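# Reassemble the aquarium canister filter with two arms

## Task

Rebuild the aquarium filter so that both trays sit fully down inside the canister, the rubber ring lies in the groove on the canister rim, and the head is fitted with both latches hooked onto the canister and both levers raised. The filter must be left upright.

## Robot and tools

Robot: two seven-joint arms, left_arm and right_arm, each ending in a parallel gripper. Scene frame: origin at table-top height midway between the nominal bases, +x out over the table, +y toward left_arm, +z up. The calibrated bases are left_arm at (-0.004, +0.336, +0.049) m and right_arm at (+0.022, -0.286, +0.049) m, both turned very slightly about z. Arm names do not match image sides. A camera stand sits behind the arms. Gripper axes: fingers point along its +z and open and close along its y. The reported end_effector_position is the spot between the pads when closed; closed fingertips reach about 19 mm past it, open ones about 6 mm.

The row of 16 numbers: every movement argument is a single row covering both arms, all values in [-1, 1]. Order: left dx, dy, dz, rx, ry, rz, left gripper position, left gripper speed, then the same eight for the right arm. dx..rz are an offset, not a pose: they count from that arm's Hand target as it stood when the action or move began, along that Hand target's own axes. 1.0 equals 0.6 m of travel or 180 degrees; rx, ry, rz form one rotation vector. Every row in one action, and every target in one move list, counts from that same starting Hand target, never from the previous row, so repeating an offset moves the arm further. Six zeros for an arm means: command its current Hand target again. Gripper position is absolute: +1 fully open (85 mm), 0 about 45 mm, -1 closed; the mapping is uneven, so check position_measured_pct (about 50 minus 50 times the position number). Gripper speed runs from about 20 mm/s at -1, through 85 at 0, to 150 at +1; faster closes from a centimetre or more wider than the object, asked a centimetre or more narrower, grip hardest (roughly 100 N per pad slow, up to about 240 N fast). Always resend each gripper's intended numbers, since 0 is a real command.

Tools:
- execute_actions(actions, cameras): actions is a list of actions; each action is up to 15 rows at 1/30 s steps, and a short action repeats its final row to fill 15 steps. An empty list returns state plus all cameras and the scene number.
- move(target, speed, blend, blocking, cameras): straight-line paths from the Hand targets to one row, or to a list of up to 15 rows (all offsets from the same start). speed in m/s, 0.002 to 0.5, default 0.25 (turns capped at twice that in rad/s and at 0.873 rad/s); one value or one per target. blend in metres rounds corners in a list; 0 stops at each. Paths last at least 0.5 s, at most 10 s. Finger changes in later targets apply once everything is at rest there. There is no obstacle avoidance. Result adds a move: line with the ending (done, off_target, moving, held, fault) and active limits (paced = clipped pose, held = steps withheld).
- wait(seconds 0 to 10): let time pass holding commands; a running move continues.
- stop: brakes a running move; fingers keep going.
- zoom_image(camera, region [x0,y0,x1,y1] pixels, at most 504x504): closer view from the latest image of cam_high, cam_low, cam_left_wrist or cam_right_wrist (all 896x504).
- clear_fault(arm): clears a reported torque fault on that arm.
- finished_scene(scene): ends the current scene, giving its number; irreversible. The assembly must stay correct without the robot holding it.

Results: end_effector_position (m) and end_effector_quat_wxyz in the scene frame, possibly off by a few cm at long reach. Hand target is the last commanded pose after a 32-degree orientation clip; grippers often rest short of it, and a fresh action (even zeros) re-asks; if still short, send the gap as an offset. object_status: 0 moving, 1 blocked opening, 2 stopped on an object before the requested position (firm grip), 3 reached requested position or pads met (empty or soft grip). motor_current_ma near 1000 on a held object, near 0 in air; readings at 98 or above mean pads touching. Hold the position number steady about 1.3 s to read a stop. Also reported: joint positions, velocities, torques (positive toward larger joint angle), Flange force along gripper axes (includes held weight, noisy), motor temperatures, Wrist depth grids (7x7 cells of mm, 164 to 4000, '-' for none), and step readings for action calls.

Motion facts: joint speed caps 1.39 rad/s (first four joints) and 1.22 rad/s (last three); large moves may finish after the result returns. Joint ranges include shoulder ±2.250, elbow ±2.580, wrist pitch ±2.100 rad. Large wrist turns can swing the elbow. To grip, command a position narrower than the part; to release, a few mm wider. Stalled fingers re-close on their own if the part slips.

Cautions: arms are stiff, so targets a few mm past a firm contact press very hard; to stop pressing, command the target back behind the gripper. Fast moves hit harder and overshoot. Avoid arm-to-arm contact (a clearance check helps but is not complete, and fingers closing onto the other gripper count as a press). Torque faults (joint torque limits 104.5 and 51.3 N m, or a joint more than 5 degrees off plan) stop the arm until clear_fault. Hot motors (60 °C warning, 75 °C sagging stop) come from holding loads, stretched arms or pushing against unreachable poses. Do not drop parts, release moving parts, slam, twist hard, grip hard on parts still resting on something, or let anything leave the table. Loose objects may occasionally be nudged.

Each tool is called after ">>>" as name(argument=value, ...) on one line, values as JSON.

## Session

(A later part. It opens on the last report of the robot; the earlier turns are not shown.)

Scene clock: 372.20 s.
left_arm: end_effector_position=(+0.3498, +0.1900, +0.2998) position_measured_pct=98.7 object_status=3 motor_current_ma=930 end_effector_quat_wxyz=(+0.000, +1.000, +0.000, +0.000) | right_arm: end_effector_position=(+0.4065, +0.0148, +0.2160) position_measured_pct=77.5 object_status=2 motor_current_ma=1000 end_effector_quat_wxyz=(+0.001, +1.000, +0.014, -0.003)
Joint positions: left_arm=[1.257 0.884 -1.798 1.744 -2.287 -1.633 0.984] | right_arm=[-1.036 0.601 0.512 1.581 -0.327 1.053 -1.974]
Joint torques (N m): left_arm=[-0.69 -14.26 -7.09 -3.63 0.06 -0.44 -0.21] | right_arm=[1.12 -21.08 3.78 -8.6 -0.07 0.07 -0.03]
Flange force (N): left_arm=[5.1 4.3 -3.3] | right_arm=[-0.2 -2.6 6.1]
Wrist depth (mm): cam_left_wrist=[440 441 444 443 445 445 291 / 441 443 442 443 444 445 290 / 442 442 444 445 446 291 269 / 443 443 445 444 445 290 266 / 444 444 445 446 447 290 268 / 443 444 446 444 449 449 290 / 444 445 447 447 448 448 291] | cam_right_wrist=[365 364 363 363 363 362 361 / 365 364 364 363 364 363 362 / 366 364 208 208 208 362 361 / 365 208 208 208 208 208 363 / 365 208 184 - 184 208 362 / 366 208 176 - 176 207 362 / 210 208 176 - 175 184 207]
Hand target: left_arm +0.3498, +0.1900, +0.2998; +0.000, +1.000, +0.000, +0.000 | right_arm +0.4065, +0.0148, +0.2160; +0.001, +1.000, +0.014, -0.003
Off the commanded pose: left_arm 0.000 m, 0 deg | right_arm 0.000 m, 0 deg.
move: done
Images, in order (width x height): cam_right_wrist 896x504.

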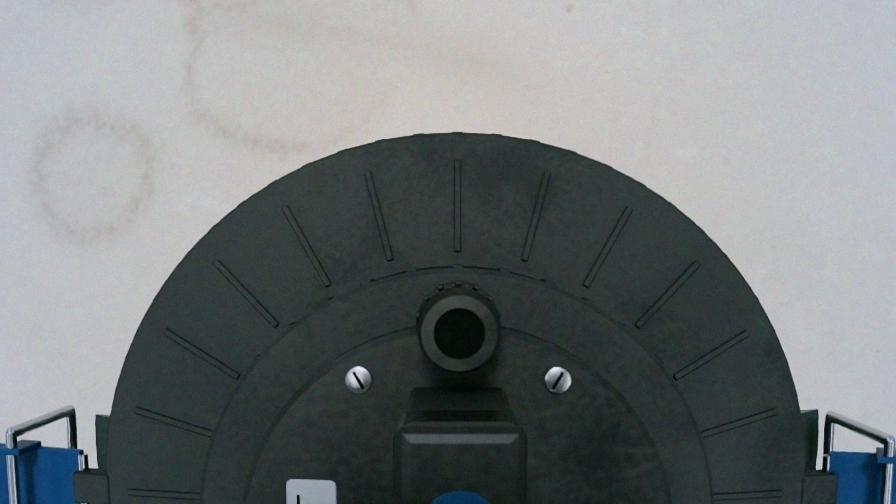

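>>> move(target=[0,0,0,0,0,0,-1,-1,0.005,0,0,0,0,-0.004,-1,-1], speed=0.05, cameras=["cam_right_wrist","cam_left_wrist"])

>>> zoom_image(camera="cam_right_wrist", region=[746, 354, 896, 504])

>>> zoom_image(camera="cam_right_wrist", region=[0, 354, 150, 504])

>>> zoom_image(camera="cam_left_wrist", region=[550, 150, 750, 350])

Scene clock: 376.07 s.
left_arm: end_effector_position=(+0.3498, +0.1900, +0.2998) position_measured_pct=98.7 object_status=3 motor_current_ma=930 end_effector_quat_wxyz=(+0.000, +1.000, +0.000, +0.000) | right_arm: end_effector_position=(+0.4095, +0.0148, +0.2160) position_measured_pct=77.5 object_status=2 motor_current_ma=1000 end_effector_quat_wxyz=(+0.001, +1.000, +0.020, -0.003)
Joint positions: left_arm=[1.257 0.884 -1.798 1.744 -2.287 -1.633 0.984] | right_arm=[-1.029 0.605 0.509 1.571 -0.326 1.057 -1.959]
Joint torques (N m): left_arm=[-0.64 -14.23 -7.17 -3.62 0.04 -0.43 -0.16] | right_arm=[1.15 -21.23 3.78 -8.65 -0.07 0.1 -0.04]
Flange force (N): left_arm=[5.4 4.1 -3.2] | right_arm=[-0.2 -2.6 6.2]
Wrist depth (mm): cam_left_wrist=[441 443 442 443 445 446 290 / 441 441 443 444 445 446 290 / 442 443 443 445 445 289 267 / 441 443 445 446 445 290 266 / 444 445 445 445 446 290 270 / 444 443 446 446 446 448 290 / 443 445 447 447 447 449 291] | cam_right_wrist=[366 364 364 364 363 362 361 / 366 365 364 363 364 363 362 / 366 364 208 208 208 363 362 / 366 208 208 208 208 208 363 / 366 208 184 - 184 208 362 / 365 208 176 - 176 207 363 / 210 207 175 - 175 183 207]
Hand target: left_arm +0.3498, +0.1900, +0.2998; +0.000, +1.000, +0.000, +0.000 | right_arm +0.4095, +0.0148, +0.2160; +0.001, +1.000, +0.020, -0.003
Off the commanded pose: left_arm 0.000 m, 0 deg | right_arm 0.000 m, 0 deg.
move: done
Images, in order (width x height): cam_left_wrist 896x504, cam_right_wrist 896x504.

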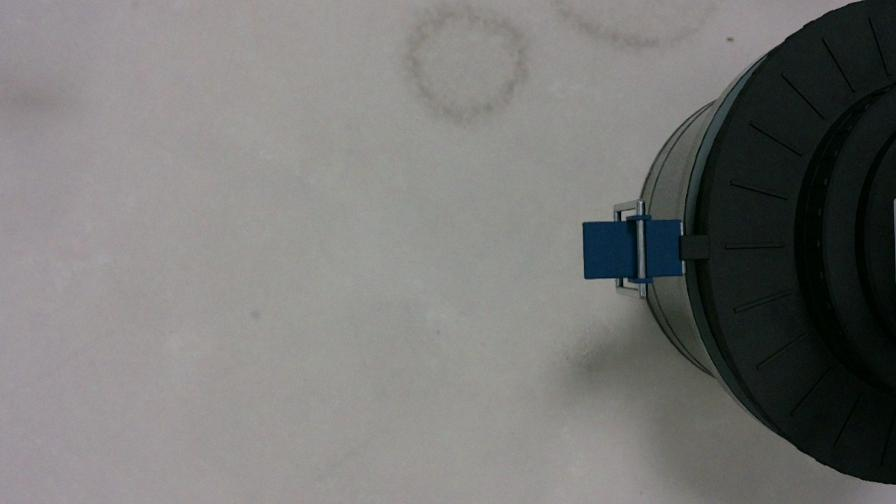

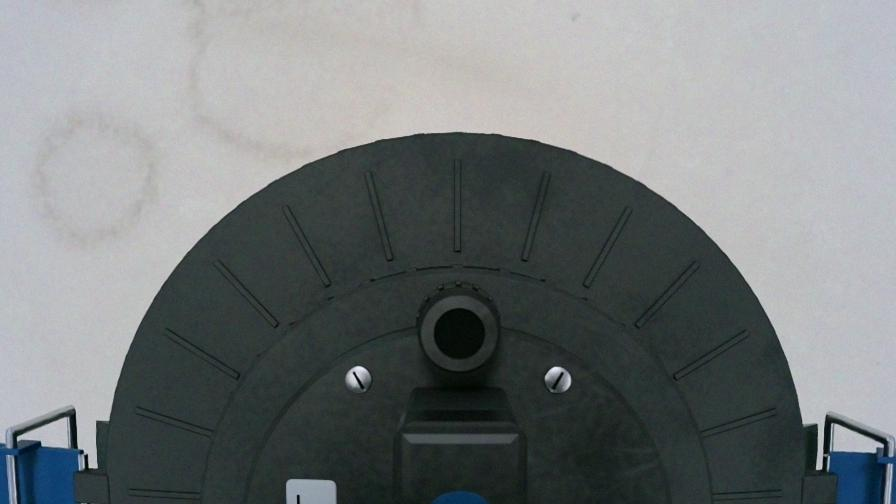

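Scaled by 3.360 from the camera's 896x504 image, which has a finer 1280x720 frame.

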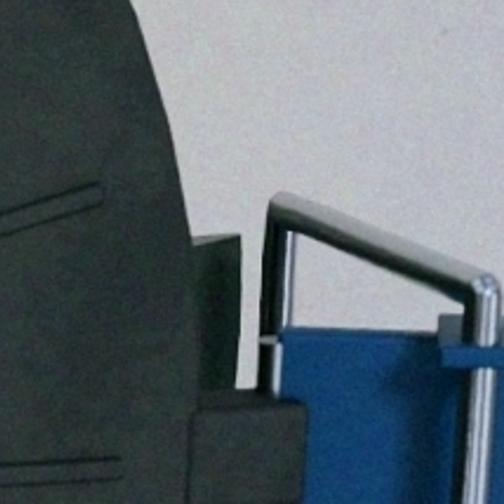

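Scaled by 3.360 from the camera's 896x504 image, which has a finer 1280x720 frame.

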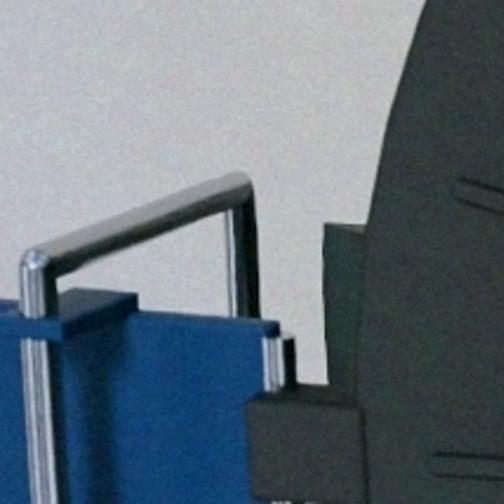

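Scaled by 2.520 from the camera's 896x504 image, which has a finer 1280x720 frame.

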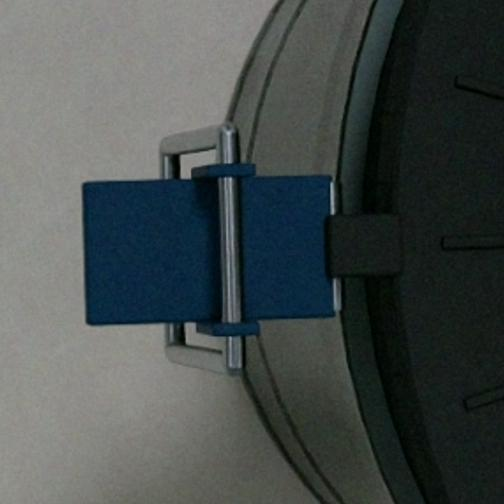

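>>> move(target=[0,0,0,0,0,0,-1,-1,0.001,-0.0015,0.018,0,0,0,-1,-1], speed=0.03, cameras=["cam_right_wrist","cam_low"])

>>> zoom_image(camera="cam_right_wrist", region=[746, 354, 896, 504])

>>> zoom_image(camera="cam_low", region=[270, 160, 420, 310])

Scene clock: 378.47 s.
left_arm: end_effector_position=(+0.3498, +0.1900, +0.2998) position_measured_pct=98.7 object_status=3 motor_current_ma=930 end_effector_quat_wxyz=(+0.000, +1.000, +0.000, +0.000) | right_arm: end_effector_position=(+0.4100, +0.0157, +0.2052) position_measured_pct=77.5 object_status=2 motor_current_ma=1000 end_effector_quat_wxyz=(+0.001, +1.000, +0.020, -0.003)
Joint positions: left_arm=[1.257 0.884 -1.798 1.744 -2.287 -1.633 0.984] | right_arm=[-1.025 0.621 0.502 1.583 -0.335 1.031 -1.953]
Joint torques (N m): left_arm=[-0.66 -14.28 -7.12 -3.7 0.01 -0.44 -0.16] | right_arm=[1.09 -21.3 3.8 -8.51 -0.11 0.07 -0.05]
Flange force (N): left_arm=[5.0 4.1 -2.9] | right_arm=[-0.3 -2.3 6.0]
Wrist depth (mm): cam_left_wrist=[442 441 444 444 445 446 301 / 442 441 442 444 444 445 301 / 443 444 444 444 445 301 277 / 443 444 445 444 303 300 276 / 443 443 444 445 446 301 278 / 444 442 446 445 449 448 301 / 444 446 446 446 449 449 302] | cam_right_wrist=[353 354 354 353 352 352 352 / 355 354 353 353 352 352 351 / 355 355 208 208 208 352 351 / 354 208 208 208 208 208 351 / 355 208 184 - 184 208 351 / 355 208 176 - 176 207 351 / 210 207 176 - 175 183 207]
Hand target: left_arm +0.3498, +0.1900, +0.2998; +0.000, +1.000, +0.000, +0.000 | right_arm +0.4100, +0.0157, +0.2052; +0.001, +1.000, +0.020, -0.003
Off the commanded pose: left_arm 0.000 m, 0 deg | right_arm 0.000 m, 0 deg.
move: done
Images, in order (width x height): cam_low 896x504, cam_right_wrist 896x504.

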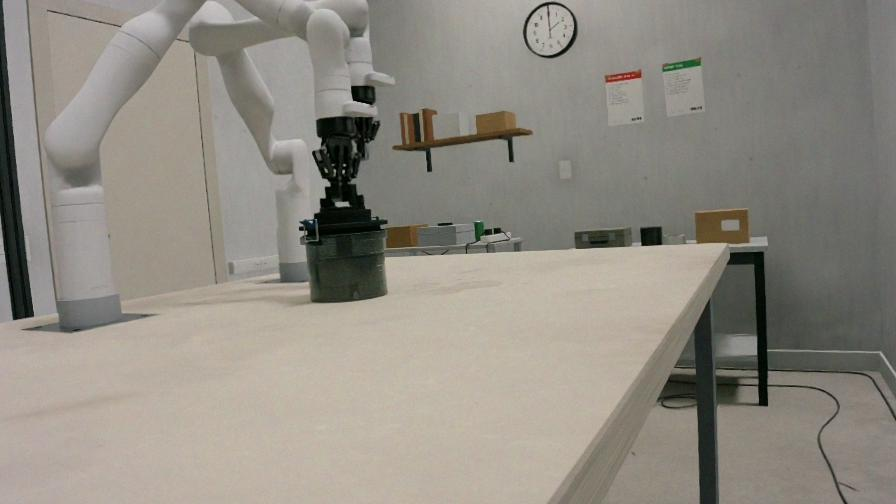

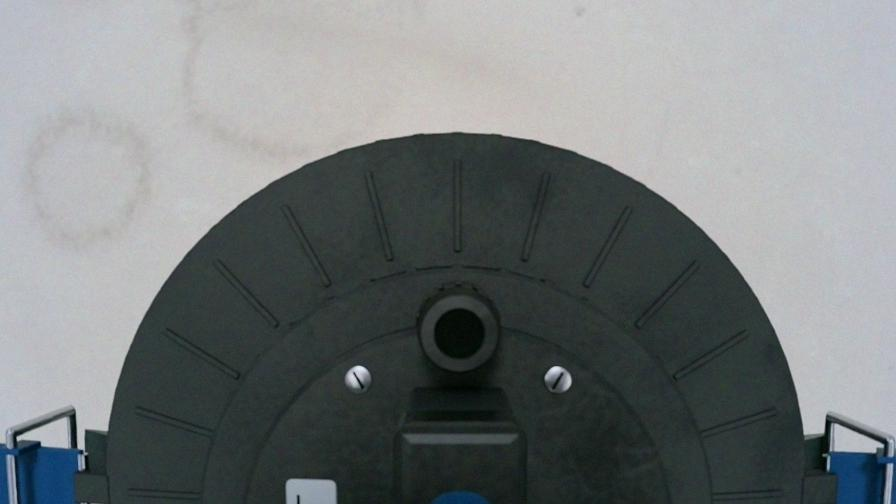

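Scaled by 3.360 from the camera's 896x504 image, which has a finer 1280x720 frame.

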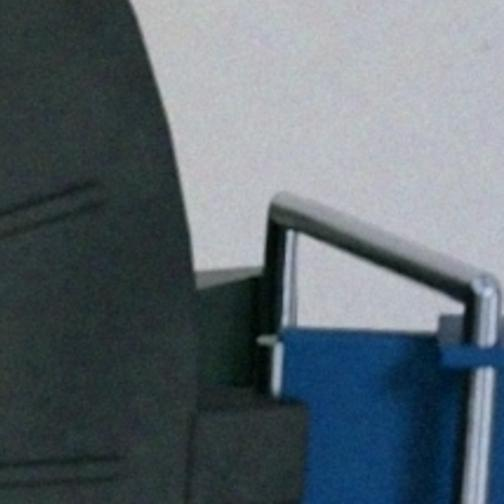

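Scaled by 3.360 from the camera's 896x504 image, which has a finer 1280x720 frame.

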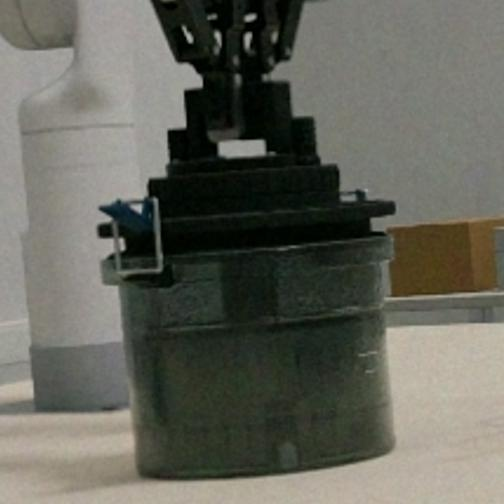

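>>> move(target=[0,0,0,0,0,0,-1,-1,0,0.0012,0.004,0,0,0,-1,-1], speed=0.02, cameras=["cam_right_wrist"])

>>> zoom_image(camera="cam_right_wrist", region=[746, 354, 896, 504])

>>> zoom_image(camera="cam_right_wrist", region=[0, 354, 150, 504])

Scene clock: 380.03 s.
left_arm: end_effector_position=(+0.3498, +0.1900, +0.2998) position_measured_pct=98.7 object_status=3 motor_current_ma=930 end_effector_quat_wxyz=(+0.000, +1.000, +0.000, +0.000) | right_arm: end_effector_position=(+0.4100, +0.0150, +0.2028) position_measured_pct=77.5 object_status=2 motor_current_ma=1000 end_effector_quat_wxyz=(+0.001, +1.000, +0.020, -0.003)
Joint positions: left_arm=[1.257 0.884 -1.798 1.744 -2.287 -1.633 0.984] | right_arm=[-1.023 0.623 0.5 1.588 -0.336 1.024 -1.951]
Joint torques (N m): left_arm=[-0.62 -14.27 -7.11 -3.64 0.01 -0.36 -0.17] | right_arm=[1.19 -19.71 3.29 -7.72 -0.45 -0.27 0.03]
Flange force (N): left_arm=[5.3 4.2 -3.3] | right_arm=[-0.6 -2.6 1.4]
Wrist depth (mm): cam_left_wrist=[439 441 442 443 444 445 304 / 441 441 444 445 445 445 303 / 443 442 443 445 445 302 279 / 442 444 444 446 330 303 280 / 444 445 446 446 446 303 281 / 443 445 445 447 446 447 304 / 444 446 446 446 449 449 450] | cam_right_wrist=[352 352 350 350 350 350 349 / 351 352 352 351 350 350 349 / 353 352 209 208 208 350 350 / 352 208 208 208 208 207 349 / 353 208 184 179 183 207 349 / 353 208 176 - 176 207 349 / 211 208 176 - 175 183 206]
Hand target: left_arm +0.3498, +0.1900, +0.2998; +0.000, +1.000, +0.000, +0.000 | right_arm +0.4100, +0.0150, +0.2027; +0.001, +1.000, +0.020, -0.003
Off the commanded pose: left_arm 0.000 m, 0 deg | right_arm 0.000 m, 0 deg.
move: done
Images, in order (width x height): cam_right_wrist 896x504.

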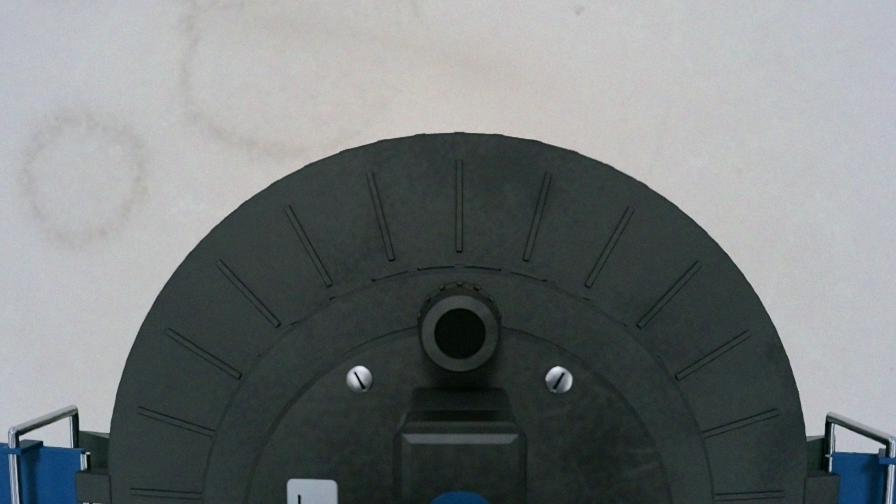

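Scaled by 3.360 from the camera's 896x504 image, which has a finer 1280x720 frame.

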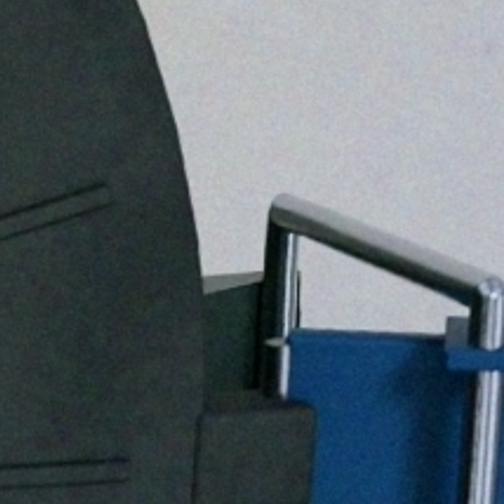

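Scaled by 3.360 from the camera's 896x504 image, which has a finer 1280x720 frame.

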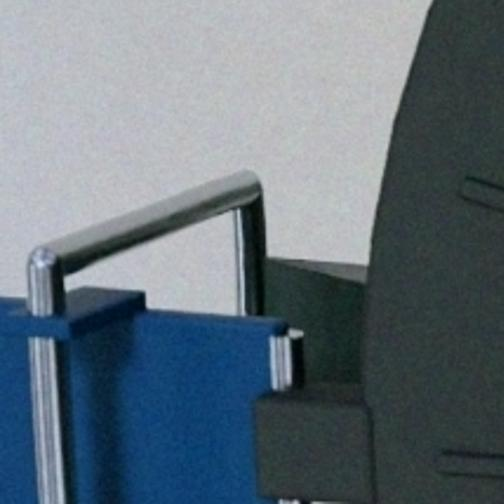

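>>> move(target=[0,0,0,0,0,0,-1,-1,0,0,0.004,0,0,0,-1,-1], speed=0.02, cameras=["cam_low"])

>>> zoom_image(camera="cam_low", region=[280, 180, 410, 310])

Scene clock: 383.73 s.
left_arm: end_effector_position=(+0.3498, +0.1900, +0.2998) position_measured_pct=98.7 object_status=3 motor_current_ma=930 end_effector_quat_wxyz=(+0.000, +1.000, +0.000, +0.000) | right_arm: end_effector_position=(+0.4100, +0.0150, +0.2004) position_measured_pct=77.5 object_status=2 motor_current_ma=1000 end_effector_quat_wxyz=(+0.001, +1.000, +0.020, -0.003)
Joint positions: left_arm=[1.257 0.884 -1.798 1.744 -2.287 -1.633 0.984] | right_arm=[-1.022 0.626 0.499 1.591 -0.338 1.018 -1.949]
Joint torques (N m): left_arm=[-0.61 -14.32 -7.13 -3.67 0.05 -0.42 -0.24] | right_arm=[2.12 -17.41 3.67 -7.02 -0.14 -0.93 0.06]
Flange force (N): left_arm=[5.3 4.3 -3.1] | right_arm=[-3.1 -3.3 -4.1]
Wrist depth (mm): cam_left_wrist=[441 442 444 443 444 445 306 / 441 443 441 445 446 445 306 / 441 443 444 444 446 305 282 / 441 443 444 445 307 306 282 / 442 444 446 445 446 306 283 / 444 446 444 448 448 448 307 / 444 446 447 447 447 450 451] | cam_right_wrist=[350 349 349 349 348 347 346 / 350 349 349 348 348 348 347 / 350 349 208 208 207 347 347 / 350 208 208 208 208 207 346 / 349 208 184 179 183 207 347 / 350 208 176 - 175 207 346 / 211 208 176 - 175 183 207]
Hand target: left_arm +0.3498, +0.1900, +0.2998; +0.000, +1.000, +0.000, +0.000 | right_arm +0.4100, +0.0150, +0.2004; +0.001, +1.000, +0.020, -0.003
Off the commanded pose: left_arm 0.000 m, 0 deg | right_arm 0.000 m, 0 deg.
move: done
Images, in order (width x height): cam_low 896x504.

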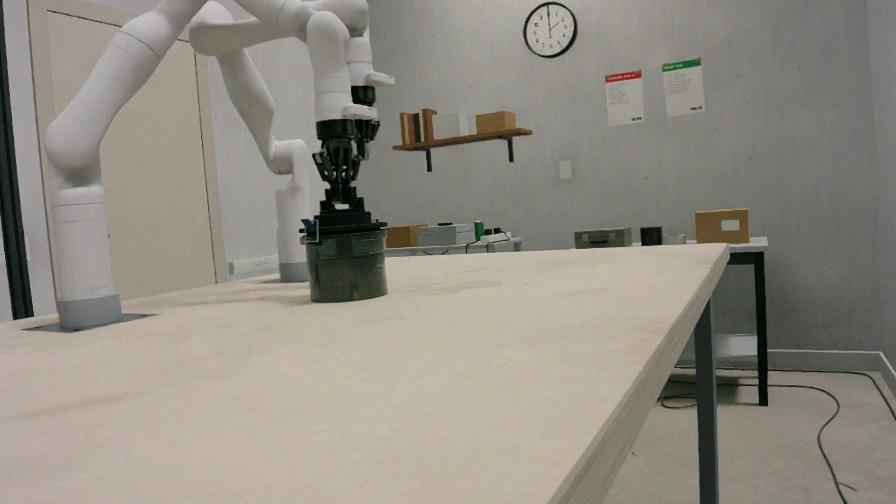

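Scaled by 3.877 from the camera's 896x504 image, which has a finer 1280x720 frame.

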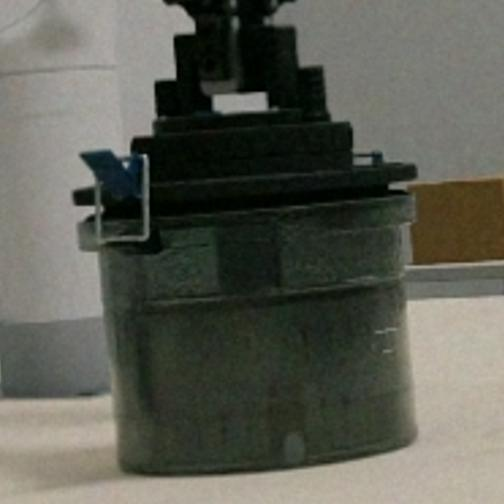

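>>> move(target=[0,0,0,0,0,0,-1,-1,0,0,0.004,0,0,0,-1,-1], speed=0.02, cameras=["cam_low","cam_right_wrist"])

>>> zoom_image(camera="cam_low", region=[280, 180, 410, 310])

>>> zoom_image(camera="cam_right_wrist", region=[746, 354, 896, 504])

>>> zoom_image(camera="cam_right_wrist", region=[0, 354, 150, 504])

Scene clock: 385.37 s.
left_arm: end_effector_position=(+0.3498, +0.1900, +0.2998) position_measured_pct=98.7 object_status=3 motor_current_ma=930 end_effector_quat_wxyz=(+0.000, +1.000, +0.000, +0.000) | right_arm: end_effector_position=(+0.4100, +0.0150, +0.1980) position_measured_pct=77.5 object_status=2 motor_current_ma=1000 end_effector_quat_wxyz=(+0.001, +1.000, +0.020, -0.003)
Joint positions: left_arm=[1.257 0.884 -1.798 1.744 -2.287 -1.633 0.984] | right_arm=[-1.021 0.63 0.497 1.594 -0.34 1.011 -1.947]
Joint torques (N m): left_arm=[-0.56 -14.28 -7.1 -3.66 -0.01 -0.44 -0.19] | right_arm=[1.06 -21.39 3.76 -8.35 -0.07 0.03 -0.06]
Flange force (N): left_arm=[5.4 4.1 -3.0] | right_arm=[0.0 -2.5 6.0]
Wrist depth (mm): cam_left_wrist=[441 442 444 444 445 446 309 / 441 443 443 443 444 446 308 / 440 443 444 445 447 307 284 / 442 442 444 446 310 308 284 / 442 444 446 445 447 308 285 / 442 444 446 446 447 447 309 / 444 444 446 446 449 450 449] | cam_right_wrist=[347 348 345 346 345 345 344 / 347 346 346 346 345 345 343 / 348 347 208 208 208 345 345 / 347 208 208 208 208 208 344 / 348 208 184 - 184 207 343 / 347 208 176 - 176 207 344 / 210 207 176 - 176 183 207]
Hand target: left_arm +0.3498, +0.1900, +0.2998; +0.000, +1.000, +0.000, +0.000 | right_arm +0.4100, +0.0150, +0.1980; +0.001, +1.000, +0.020, -0.003
Off the commanded pose: left_arm 0.000 m, 0 deg | right_arm 0.000 m, 0 deg.
move: done
Images, in order (width x height): cam_low 896x504, cam_right_wrist 896x504.

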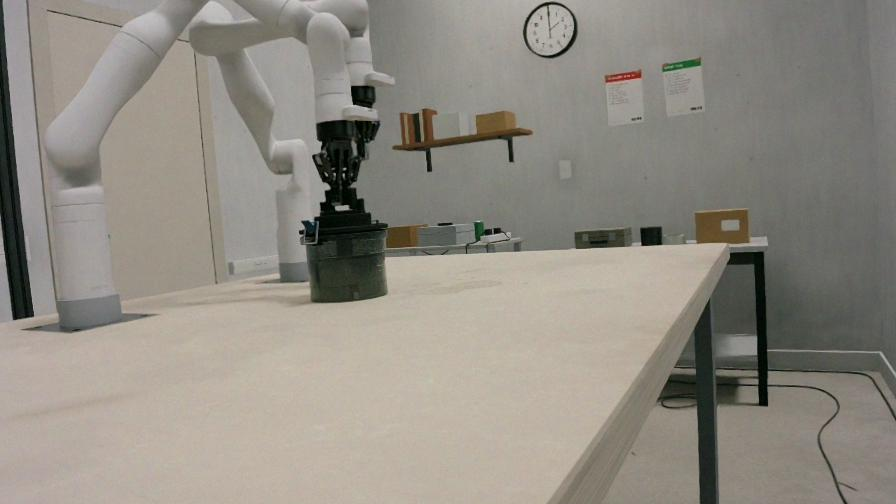

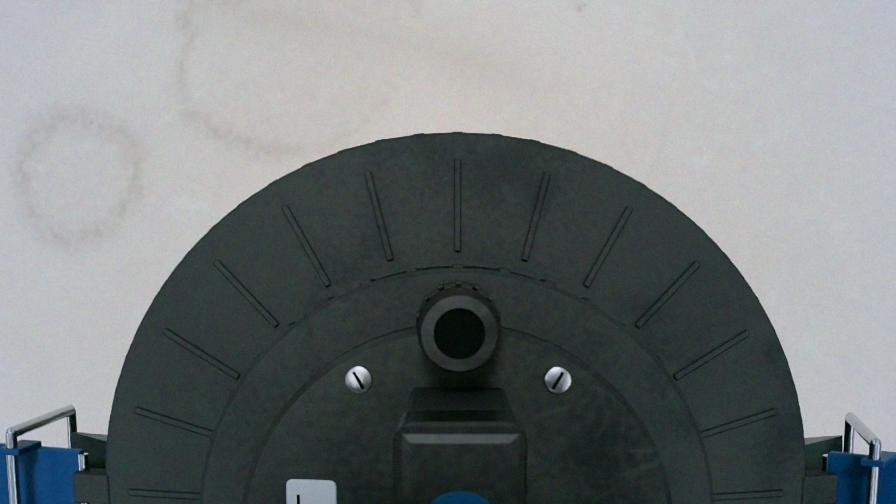

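Scaled by 3.877 from the camera's 896x504 image, which has a finer 1280x720 frame.

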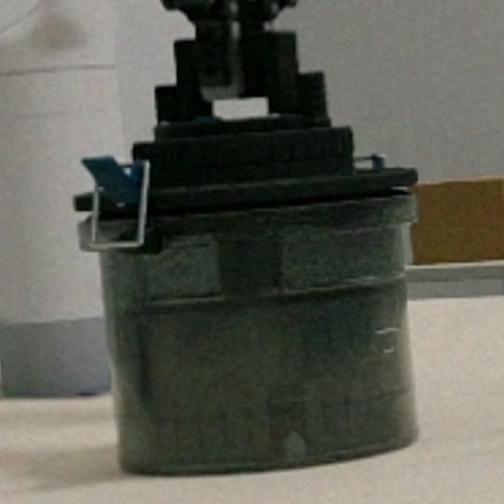

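Scaled by 3.360 from the camera's 896x504 image, which has a finer 1280x720 frame.

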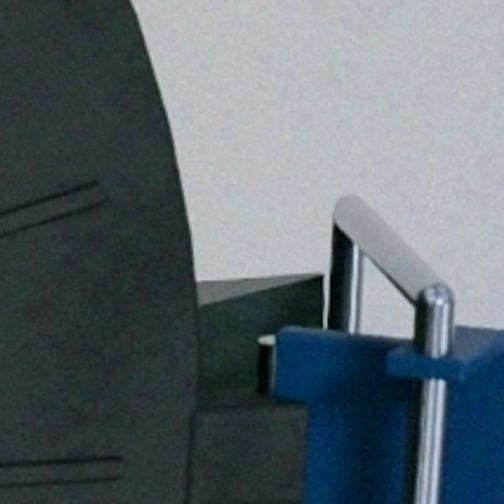

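Scaled by 3.360 from the camera's 896x504 image, which has a finer 1280x720 frame.

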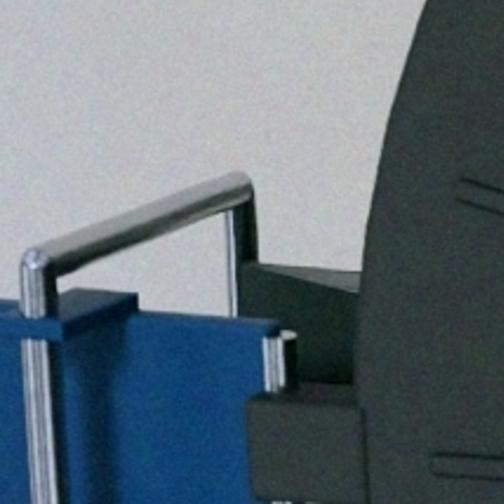

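>>> move(target=[0,0,0,0,0,0,-1,-1,0,0,0.004,0,0,0,-1,-1], speed=0.02)

>>> move(target=[0,0,0,0,0,0,-1,-1,0,0,0.004,0,0,0,-1,-1], speed=0.02, cameras=["cam_low","cam_right_wrist"])

>>> zoom_image(camera="cam_low", region=[280, 180, 410, 310])

>>> zoom_image(camera="cam_right_wrist", region=[0, 354, 150, 504])

Scene clock: 387.03 s.
left_arm: end_effector_position=(+0.3498, +0.1900, +0.2998) position_measured_pct=98.7 object_status=3 motor_current_ma=930 end_effector_quat_wxyz=(+0.000, +1.000, +0.000, +0.000) | right_arm: end_effector_position=(+0.4100, +0.0150, +0.1956) position_measured_pct=77.5 object_status=2 motor_current_ma=1000 end_effector_quat_wxyz=(+0.001, +1.000, +0.020, -0.003)
Joint positions: left_arm=[1.257 0.884 -1.798 1.744 -2.287 -1.633 0.984] | right_arm=[-1.02 0.633 0.496 1.598 -0.342 1.005 -1.946]
Joint torques (N m): left_arm=[-0.64 -14.34 -7.14 -3.62 0.04 -0.42 -0.19] | right_arm=[1.89 -19.16 4.07 -7.49 0.12 -0.49 -0.06]
Flange force (N): left_arm=[5.4 4.3 -3.1] | right_arm=[-1.8 -3.3 0.6]
Wrist depth (mm): cam_left_wrist=[439 442 443 444 446 444 311 / 441 442 443 443 446 444 310 / 441 443 443 445 445 310 286 / 442 443 444 445 313 310 287 / 443 444 446 445 446 310 287 / 444 444 445 447 447 448 312 / 445 446 445 447 448 450 449] | cam_right_wrist=[345 344 344 343 343 342 342 / 345 344 343 344 343 342 342 / 344 344 208 208 208 342 341 / 345 208 208 208 208 208 342 / 345 208 184 - 184 207 342 / 346 208 176 - 176 207 342 / 210 207 176 - 176 183 207]
Hand target: left_arm +0.3498, +0.1900, +0.2998; +0.000, +1.000, +0.000, +0.000 | right_arm +0.4100, +0.0150, +0.1956; +0.001, +1.000, +0.020, -0.003
Off the commanded pose: left_arm 0.000 m, 0 deg | right_arm 0.000 m, 0 deg.
move: done

Scene clock: 387.73 s.
left_arm: end_effector_position=(+0.3498, +0.1900, +0.2998) position_measured_pct=98.7 object_status=3 motor_current_ma=930 end_effector_quat_wxyz=(+0.000, +1.000, +0.000, +0.000) | right_arm: end_effector_position=(+0.4100, +0.0150, +0.1933) position_measured_pct=77.5 object_status=2 motor_current_ma=1000 end_effector_quat_wxyz=(+0.001, +1.000, +0.020, -0.003)
Joint positions: left_arm=[1.257 0.884 -1.798 1.744 -2.287 -1.633 0.984] | right_arm=[-1.02 0.636 0.494 1.601 -0.344 0.999 -1.944]
Joint torques (N m): left_arm=[-0.67 -14.29 -7.09 -3.63 -0.01 -0.44 -0.19] | right_arm=[2.8 5.04 -0.03 1.17 -0.35 -4.35 -0.01]
Flange force (N): left_arm=[5.2 4.3 -3.1] | right_arm=[-11.5 1.1 -56.1]
Wrist depth (mm): cam_left_wrist=[441 440 444 444 444 444 312 / 441 442 444 445 444 446 311 / 442 441 445 444 446 311 287 / 443 442 444 446 312 310 287 / 445 445 445 447 446 311 288 / 443 443 446 447 446 448 311 / 445 444 447 447 449 448 450] | cam_right_wrist=[346 343 344 343 342 341 341 / 344 344 343 343 342 341 341 / 344 344 208 208 208 342 340 / 346 208 208 208 208 208 341 / 345 208 184 179 183 207 340 / 345 208 176 - 176 207 341 / 211 208 176 - 175 183 207]
Hand target: left_arm +0.3498, +0.1900, +0.2998; +0.000, +1.000, +0.000, +0.000 | right_arm +0.4099, +0.0150, +0.1931; +0.001, +1.000, +0.020, -0.003
Off the commanded pose: left_arm 0.000 m, 0 deg | right_arm 0.000 m, 0 deg.
move: done
Images, in order (width x height): cam_low 896x504, cam_right_wrist 896x504.

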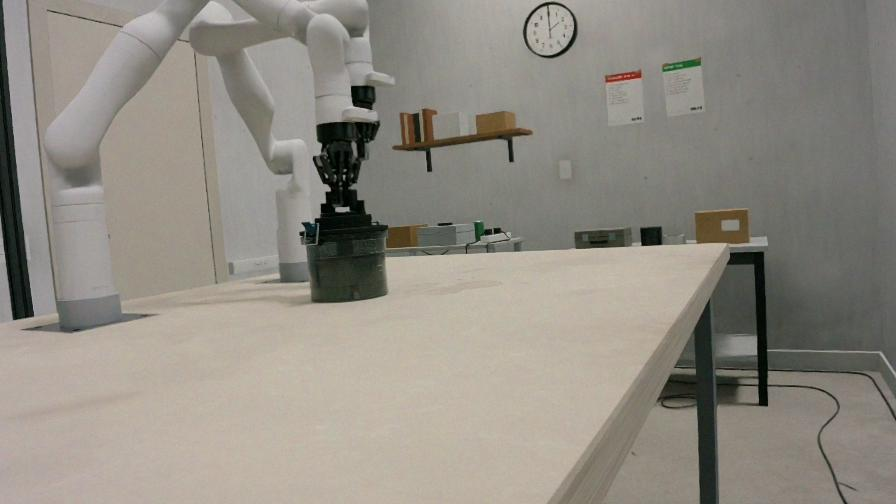

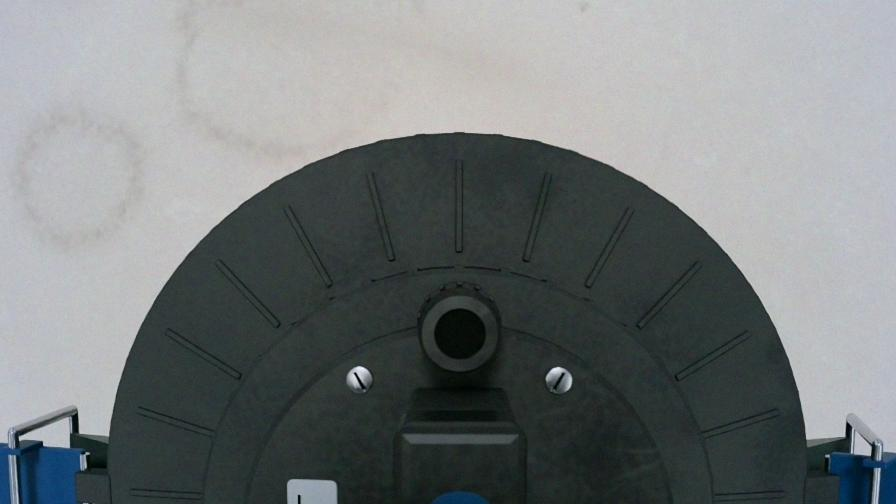

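Scaled by 3.877 from the camera's 896x504 image, which has a finer 1280x720 frame.

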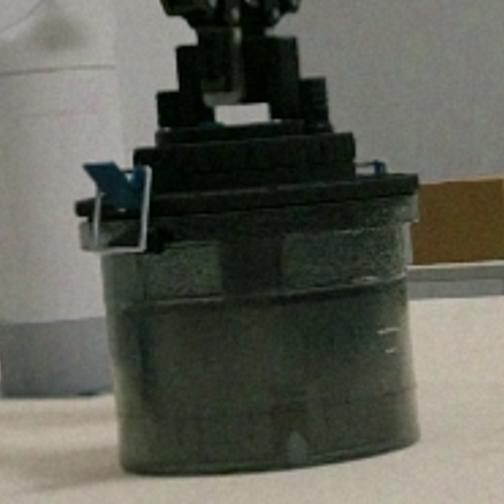

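Scaled by 3.360 from the camera's 896x504 image, which has a finer 1280x720 frame.

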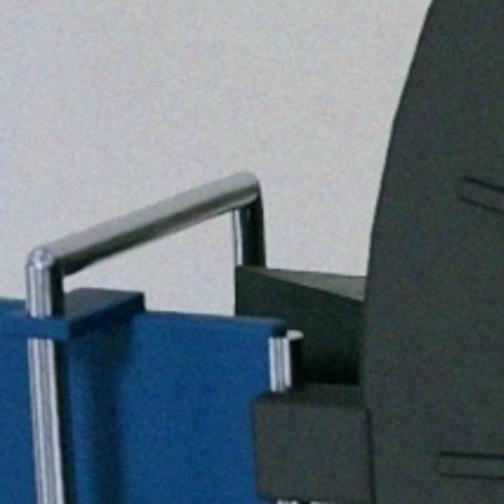

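>>> move(target=[[0,0,0,0,0,0,-1,-1,0,0,-0.0032,0,0,0,-1,-1],[0,0,0,0,0,0,-1,-1,0,0,-0.0032,0,0,0,0.2,-1],[0,0,0,0,0,0,-1,-1,0,0,-0.17,0,0,0,0.2,-1]], speed=[0.02,0.02,0.12], cameras=["all"])

>>> zoom_image(camera="cam_low", region=[280, 180, 410, 310])

>>> zoom_image(camera="cam_left_wrist", region=[550, 150, 750, 350])

Scene clock: 392.93 s.
left_arm: end_effector_position=(+0.3498, +0.1900, +0.2998) position_measured_pct=98.7 object_status=3 motor_current_ma=930 end_effector_quat_wxyz=(+0.000, +1.000, +0.000, +0.000) | right_arm: end_effector_position=(+0.4106, +0.0153, +0.2952) position_measured_pct=39.8 object_status=3 motor_current_ma=0 end_effector_quat_wxyz=(+0.001, +1.000, +0.020, -0.003)
Joint positions: left_arm=[1.257 0.884 -1.798 1.744 -2.287 -1.633 0.984] | right_arm=[-1.043 0.525 0.543 1.428 -0.276 1.27 -2.004]
Joint torques (N m): left_arm=[-0.65 -14.39 -7.13 -3.61 0.03 -0.4 -0.2] | right_arm=[1.08 -16.88 2.81 -7.33 -0.07 0.05 -0.04]
Flange force (N): left_arm=[5.4 4.4 -3.1] | right_arm=[-0.1 -2.5 -2.4]
Wrist depth (mm): cam_left_wrist=[441 441 442 443 444 447 311 / 440 442 443 444 446 446 310 / 442 444 444 445 445 311 287 / 441 442 445 444 312 311 287 / 443 444 445 447 447 311 287 / 444 444 446 445 447 447 311 / 444 444 445 447 449 448 450] | cam_right_wrist=[446 444 444 442 441 442 442 / 446 444 443 444 443 441 440 / 446 444 444 443 444 443 441 / 446 445 308 309 308 441 442 / 446 445 284 276 284 443 442 / 446 308 276 234 276 308 440 / 445 327 276 233 275 306 442]
Hand target: left_arm +0.3498, +0.1900, +0.2998; +0.000, +1.000, +0.000, +0.000 | right_arm +0.4106, +0.0152, +0.2951; +0.001, +1.000, +0.020, -0.003
Off the commanded pose: left_arm 0.000 m, 0 deg | right_arm 0.000 m, 0 deg.
move: done

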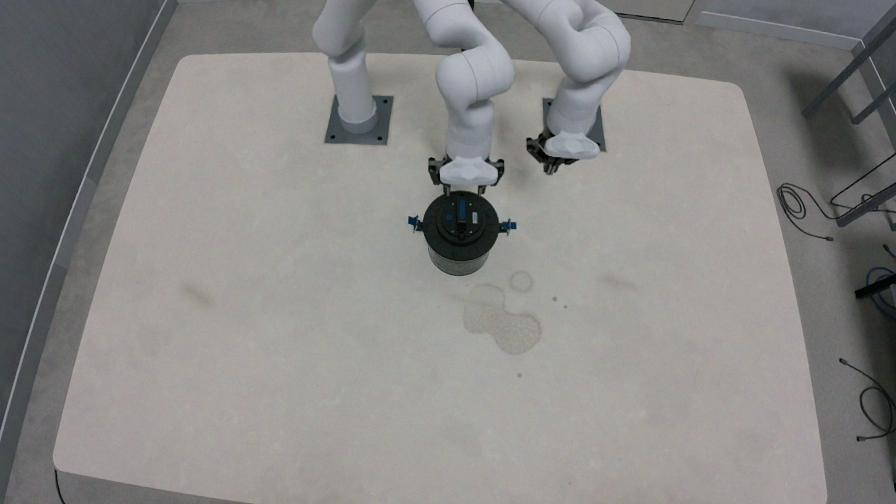

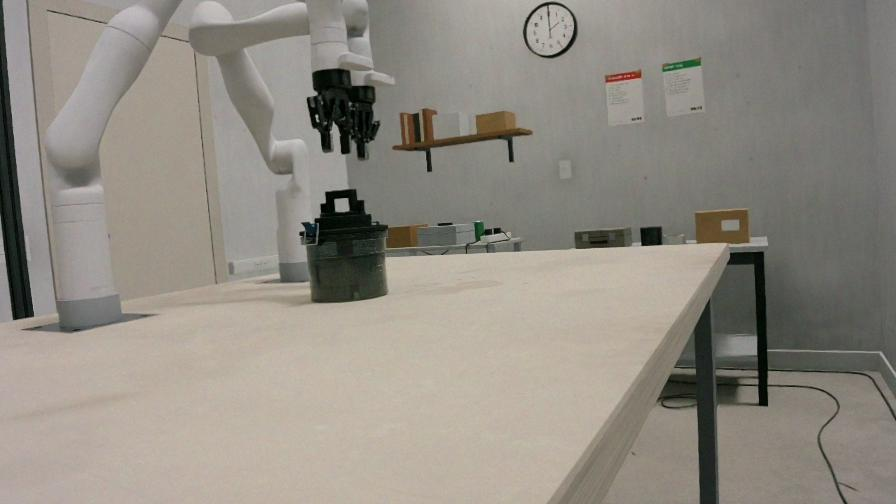

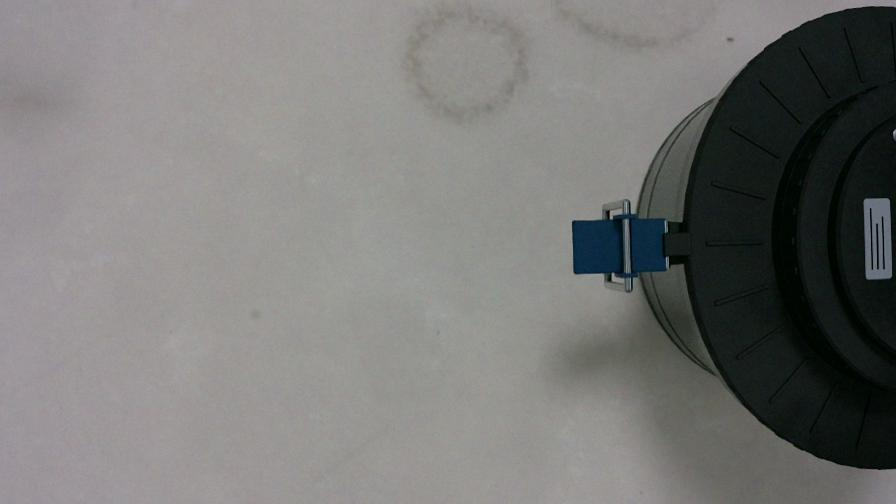

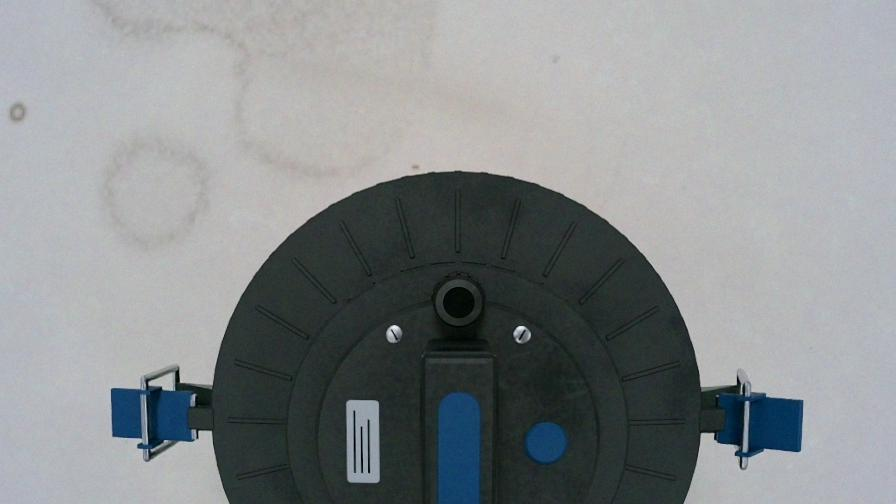

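Scaled by 3.877 from the camera's 896x504 image, which has a finer 1280x720 frame.

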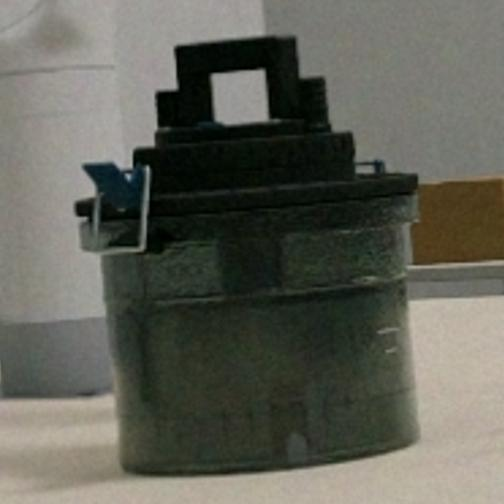

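Scaled by 2.520 from the camera's 896x504 image, which has a finer 1280x720 frame.

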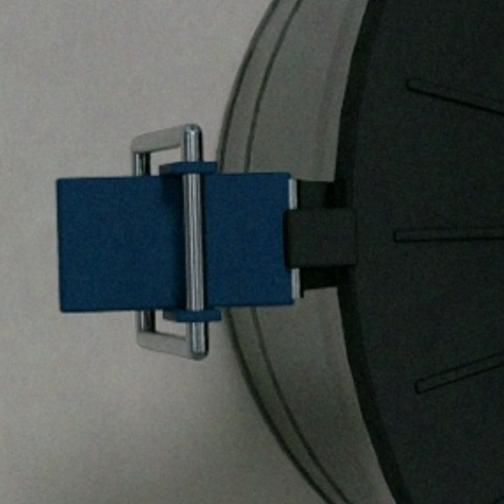

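>>> move(target=[[0.05,-0.3,0.0,0,0,0,-1,-1,0,0.3,-0.06,0,0,0,0.2,-1],[0.0837,-0.25,0.0833,-0.5,0,0,-0.4,-1,-0.016,0.442,-0.06,0,0,0,0.2,-1]], blend=[0.04,0], cameras=["cam_low","cam_high","cam_left_wrist"])

Scene clock: 410.40 s.
left_arm: end_effector_position=(+0.4001, +0.3400, +0.2498) position_measured_pct=69.7 object_status=0 motor_current_ma=0 end_effector_quat_wxyz=(+0.707, +0.707, +0.000, +0.000) | right_arm: end_effector_position=(+0.4119, -0.2501, +0.3317) position_measured_pct=39.8 object_status=3 motor_current_ma=0 end_effector_quat_wxyz=(+0.001, +1.000, +0.020, -0.003)
Joint positions: left_arm=[-0.494 1.114 -0.363 1.585 -2.09 -2.096 0.216] | right_arm=[-0.681 0.265 0.674 1.688 -0.171 1.256 -1.497]
Joint torques (N m): left_arm=[-0.69 -21.33 -0.73 0 0.56 -3.42 -0.18] | right_arm=[1.11 -11.29 1.85 -7.51 -0.09 -0.02 -0.01]
Flange force (N): left_arm=[8.1 -3.3 -3.8] | right_arm=[0.1 -2.6 -3.0]
Wrist depth (mm): cam_left_wrist=[593 900 2385 2360 2385 2411 2385 / 593 908 2376 2394 2394 2420 2429 / 557 753 2438 2411 2394 2420 2447 / 418 425 2411 2438 2402 723 2402 / 397 412 459 2360 705 701 719 / 405 414 463 2411 2429 2429 2402 / 499 440 2394 2402 2438 2438 2447] | cam_right_wrist=[482 483 480 481 479 480 477 / 483 482 482 479 479 480 478 / 483 482 482 480 479 480 477 / 483 482 480 480 479 478 478 / 424 481 482 482 478 478 479 / 410 482 483 480 480 478 478 / 482 483 483 480 481 479 479]
Hand target: left_arm +0.4001, +0.3400, +0.2498; +0.707, +0.707, +0.000, +0.000 | right_arm +0.4119, -0.2501, +0.3317; +0.001, +1.000, +0.020, -0.003
Off the commanded pose: left_arm 0.000 m, 0 deg | right_arm 0.000 m, 0 deg.
move: done
Images, in order (width x height): cam_high 896x504, cam_low 896x504, cam_left_wrist 896x504.

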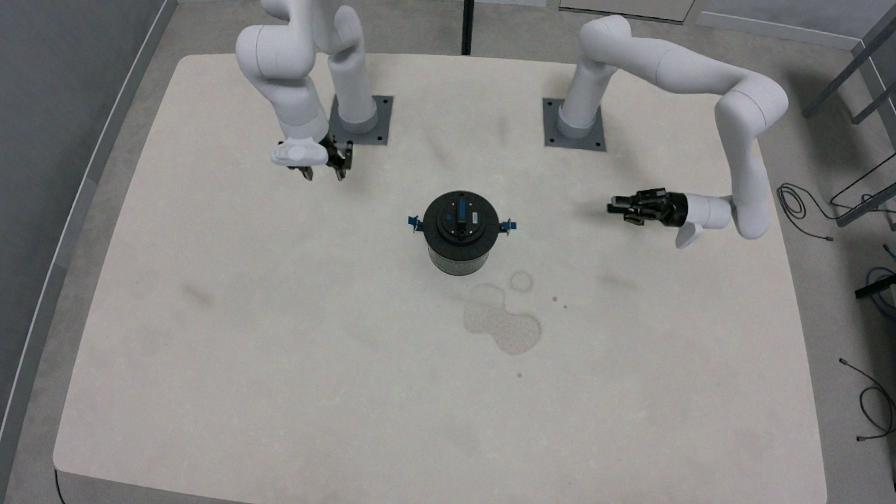

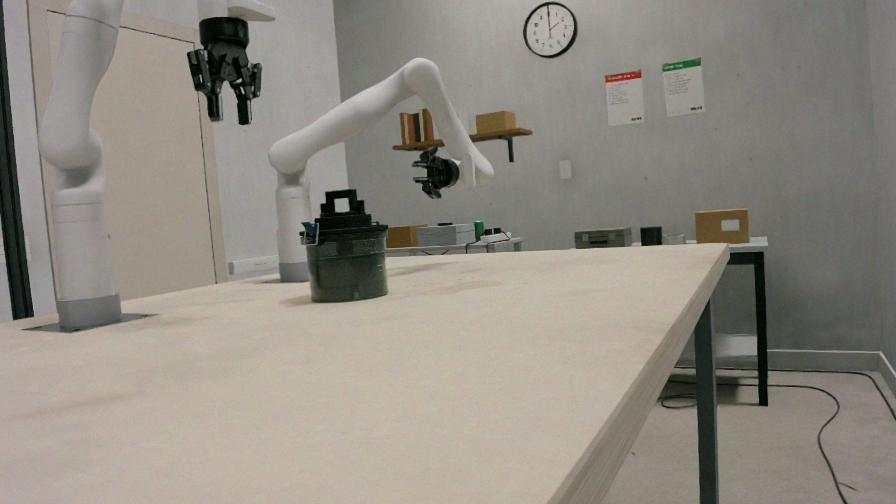

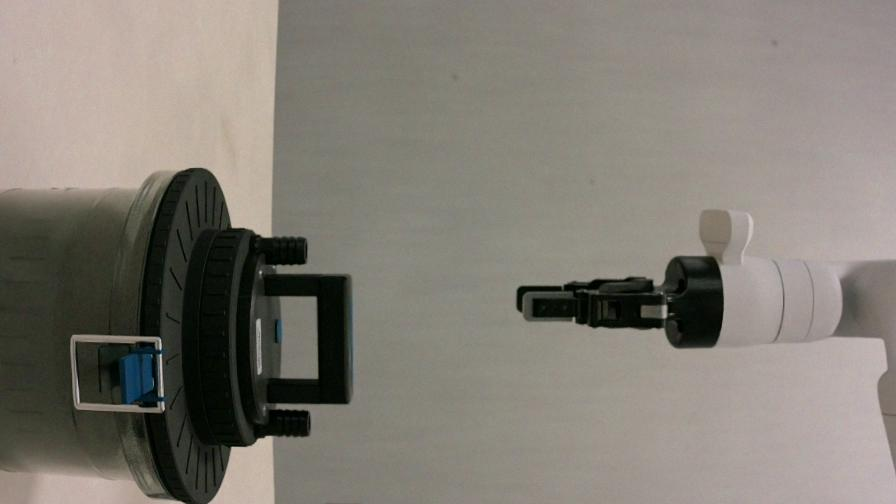

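>>> zoom_image(camera="cam_left_wrist", region=[50, 300, 250, 440])

Scaled by 2.520 from the camera's 896x504 image, which has a finer 1280x720 frame.

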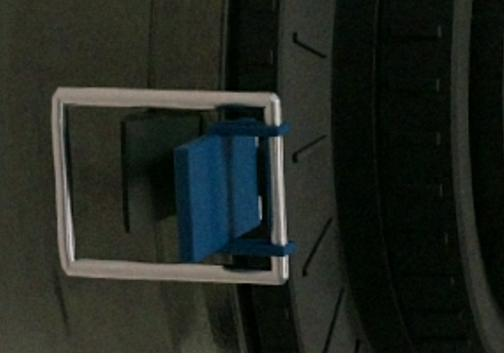

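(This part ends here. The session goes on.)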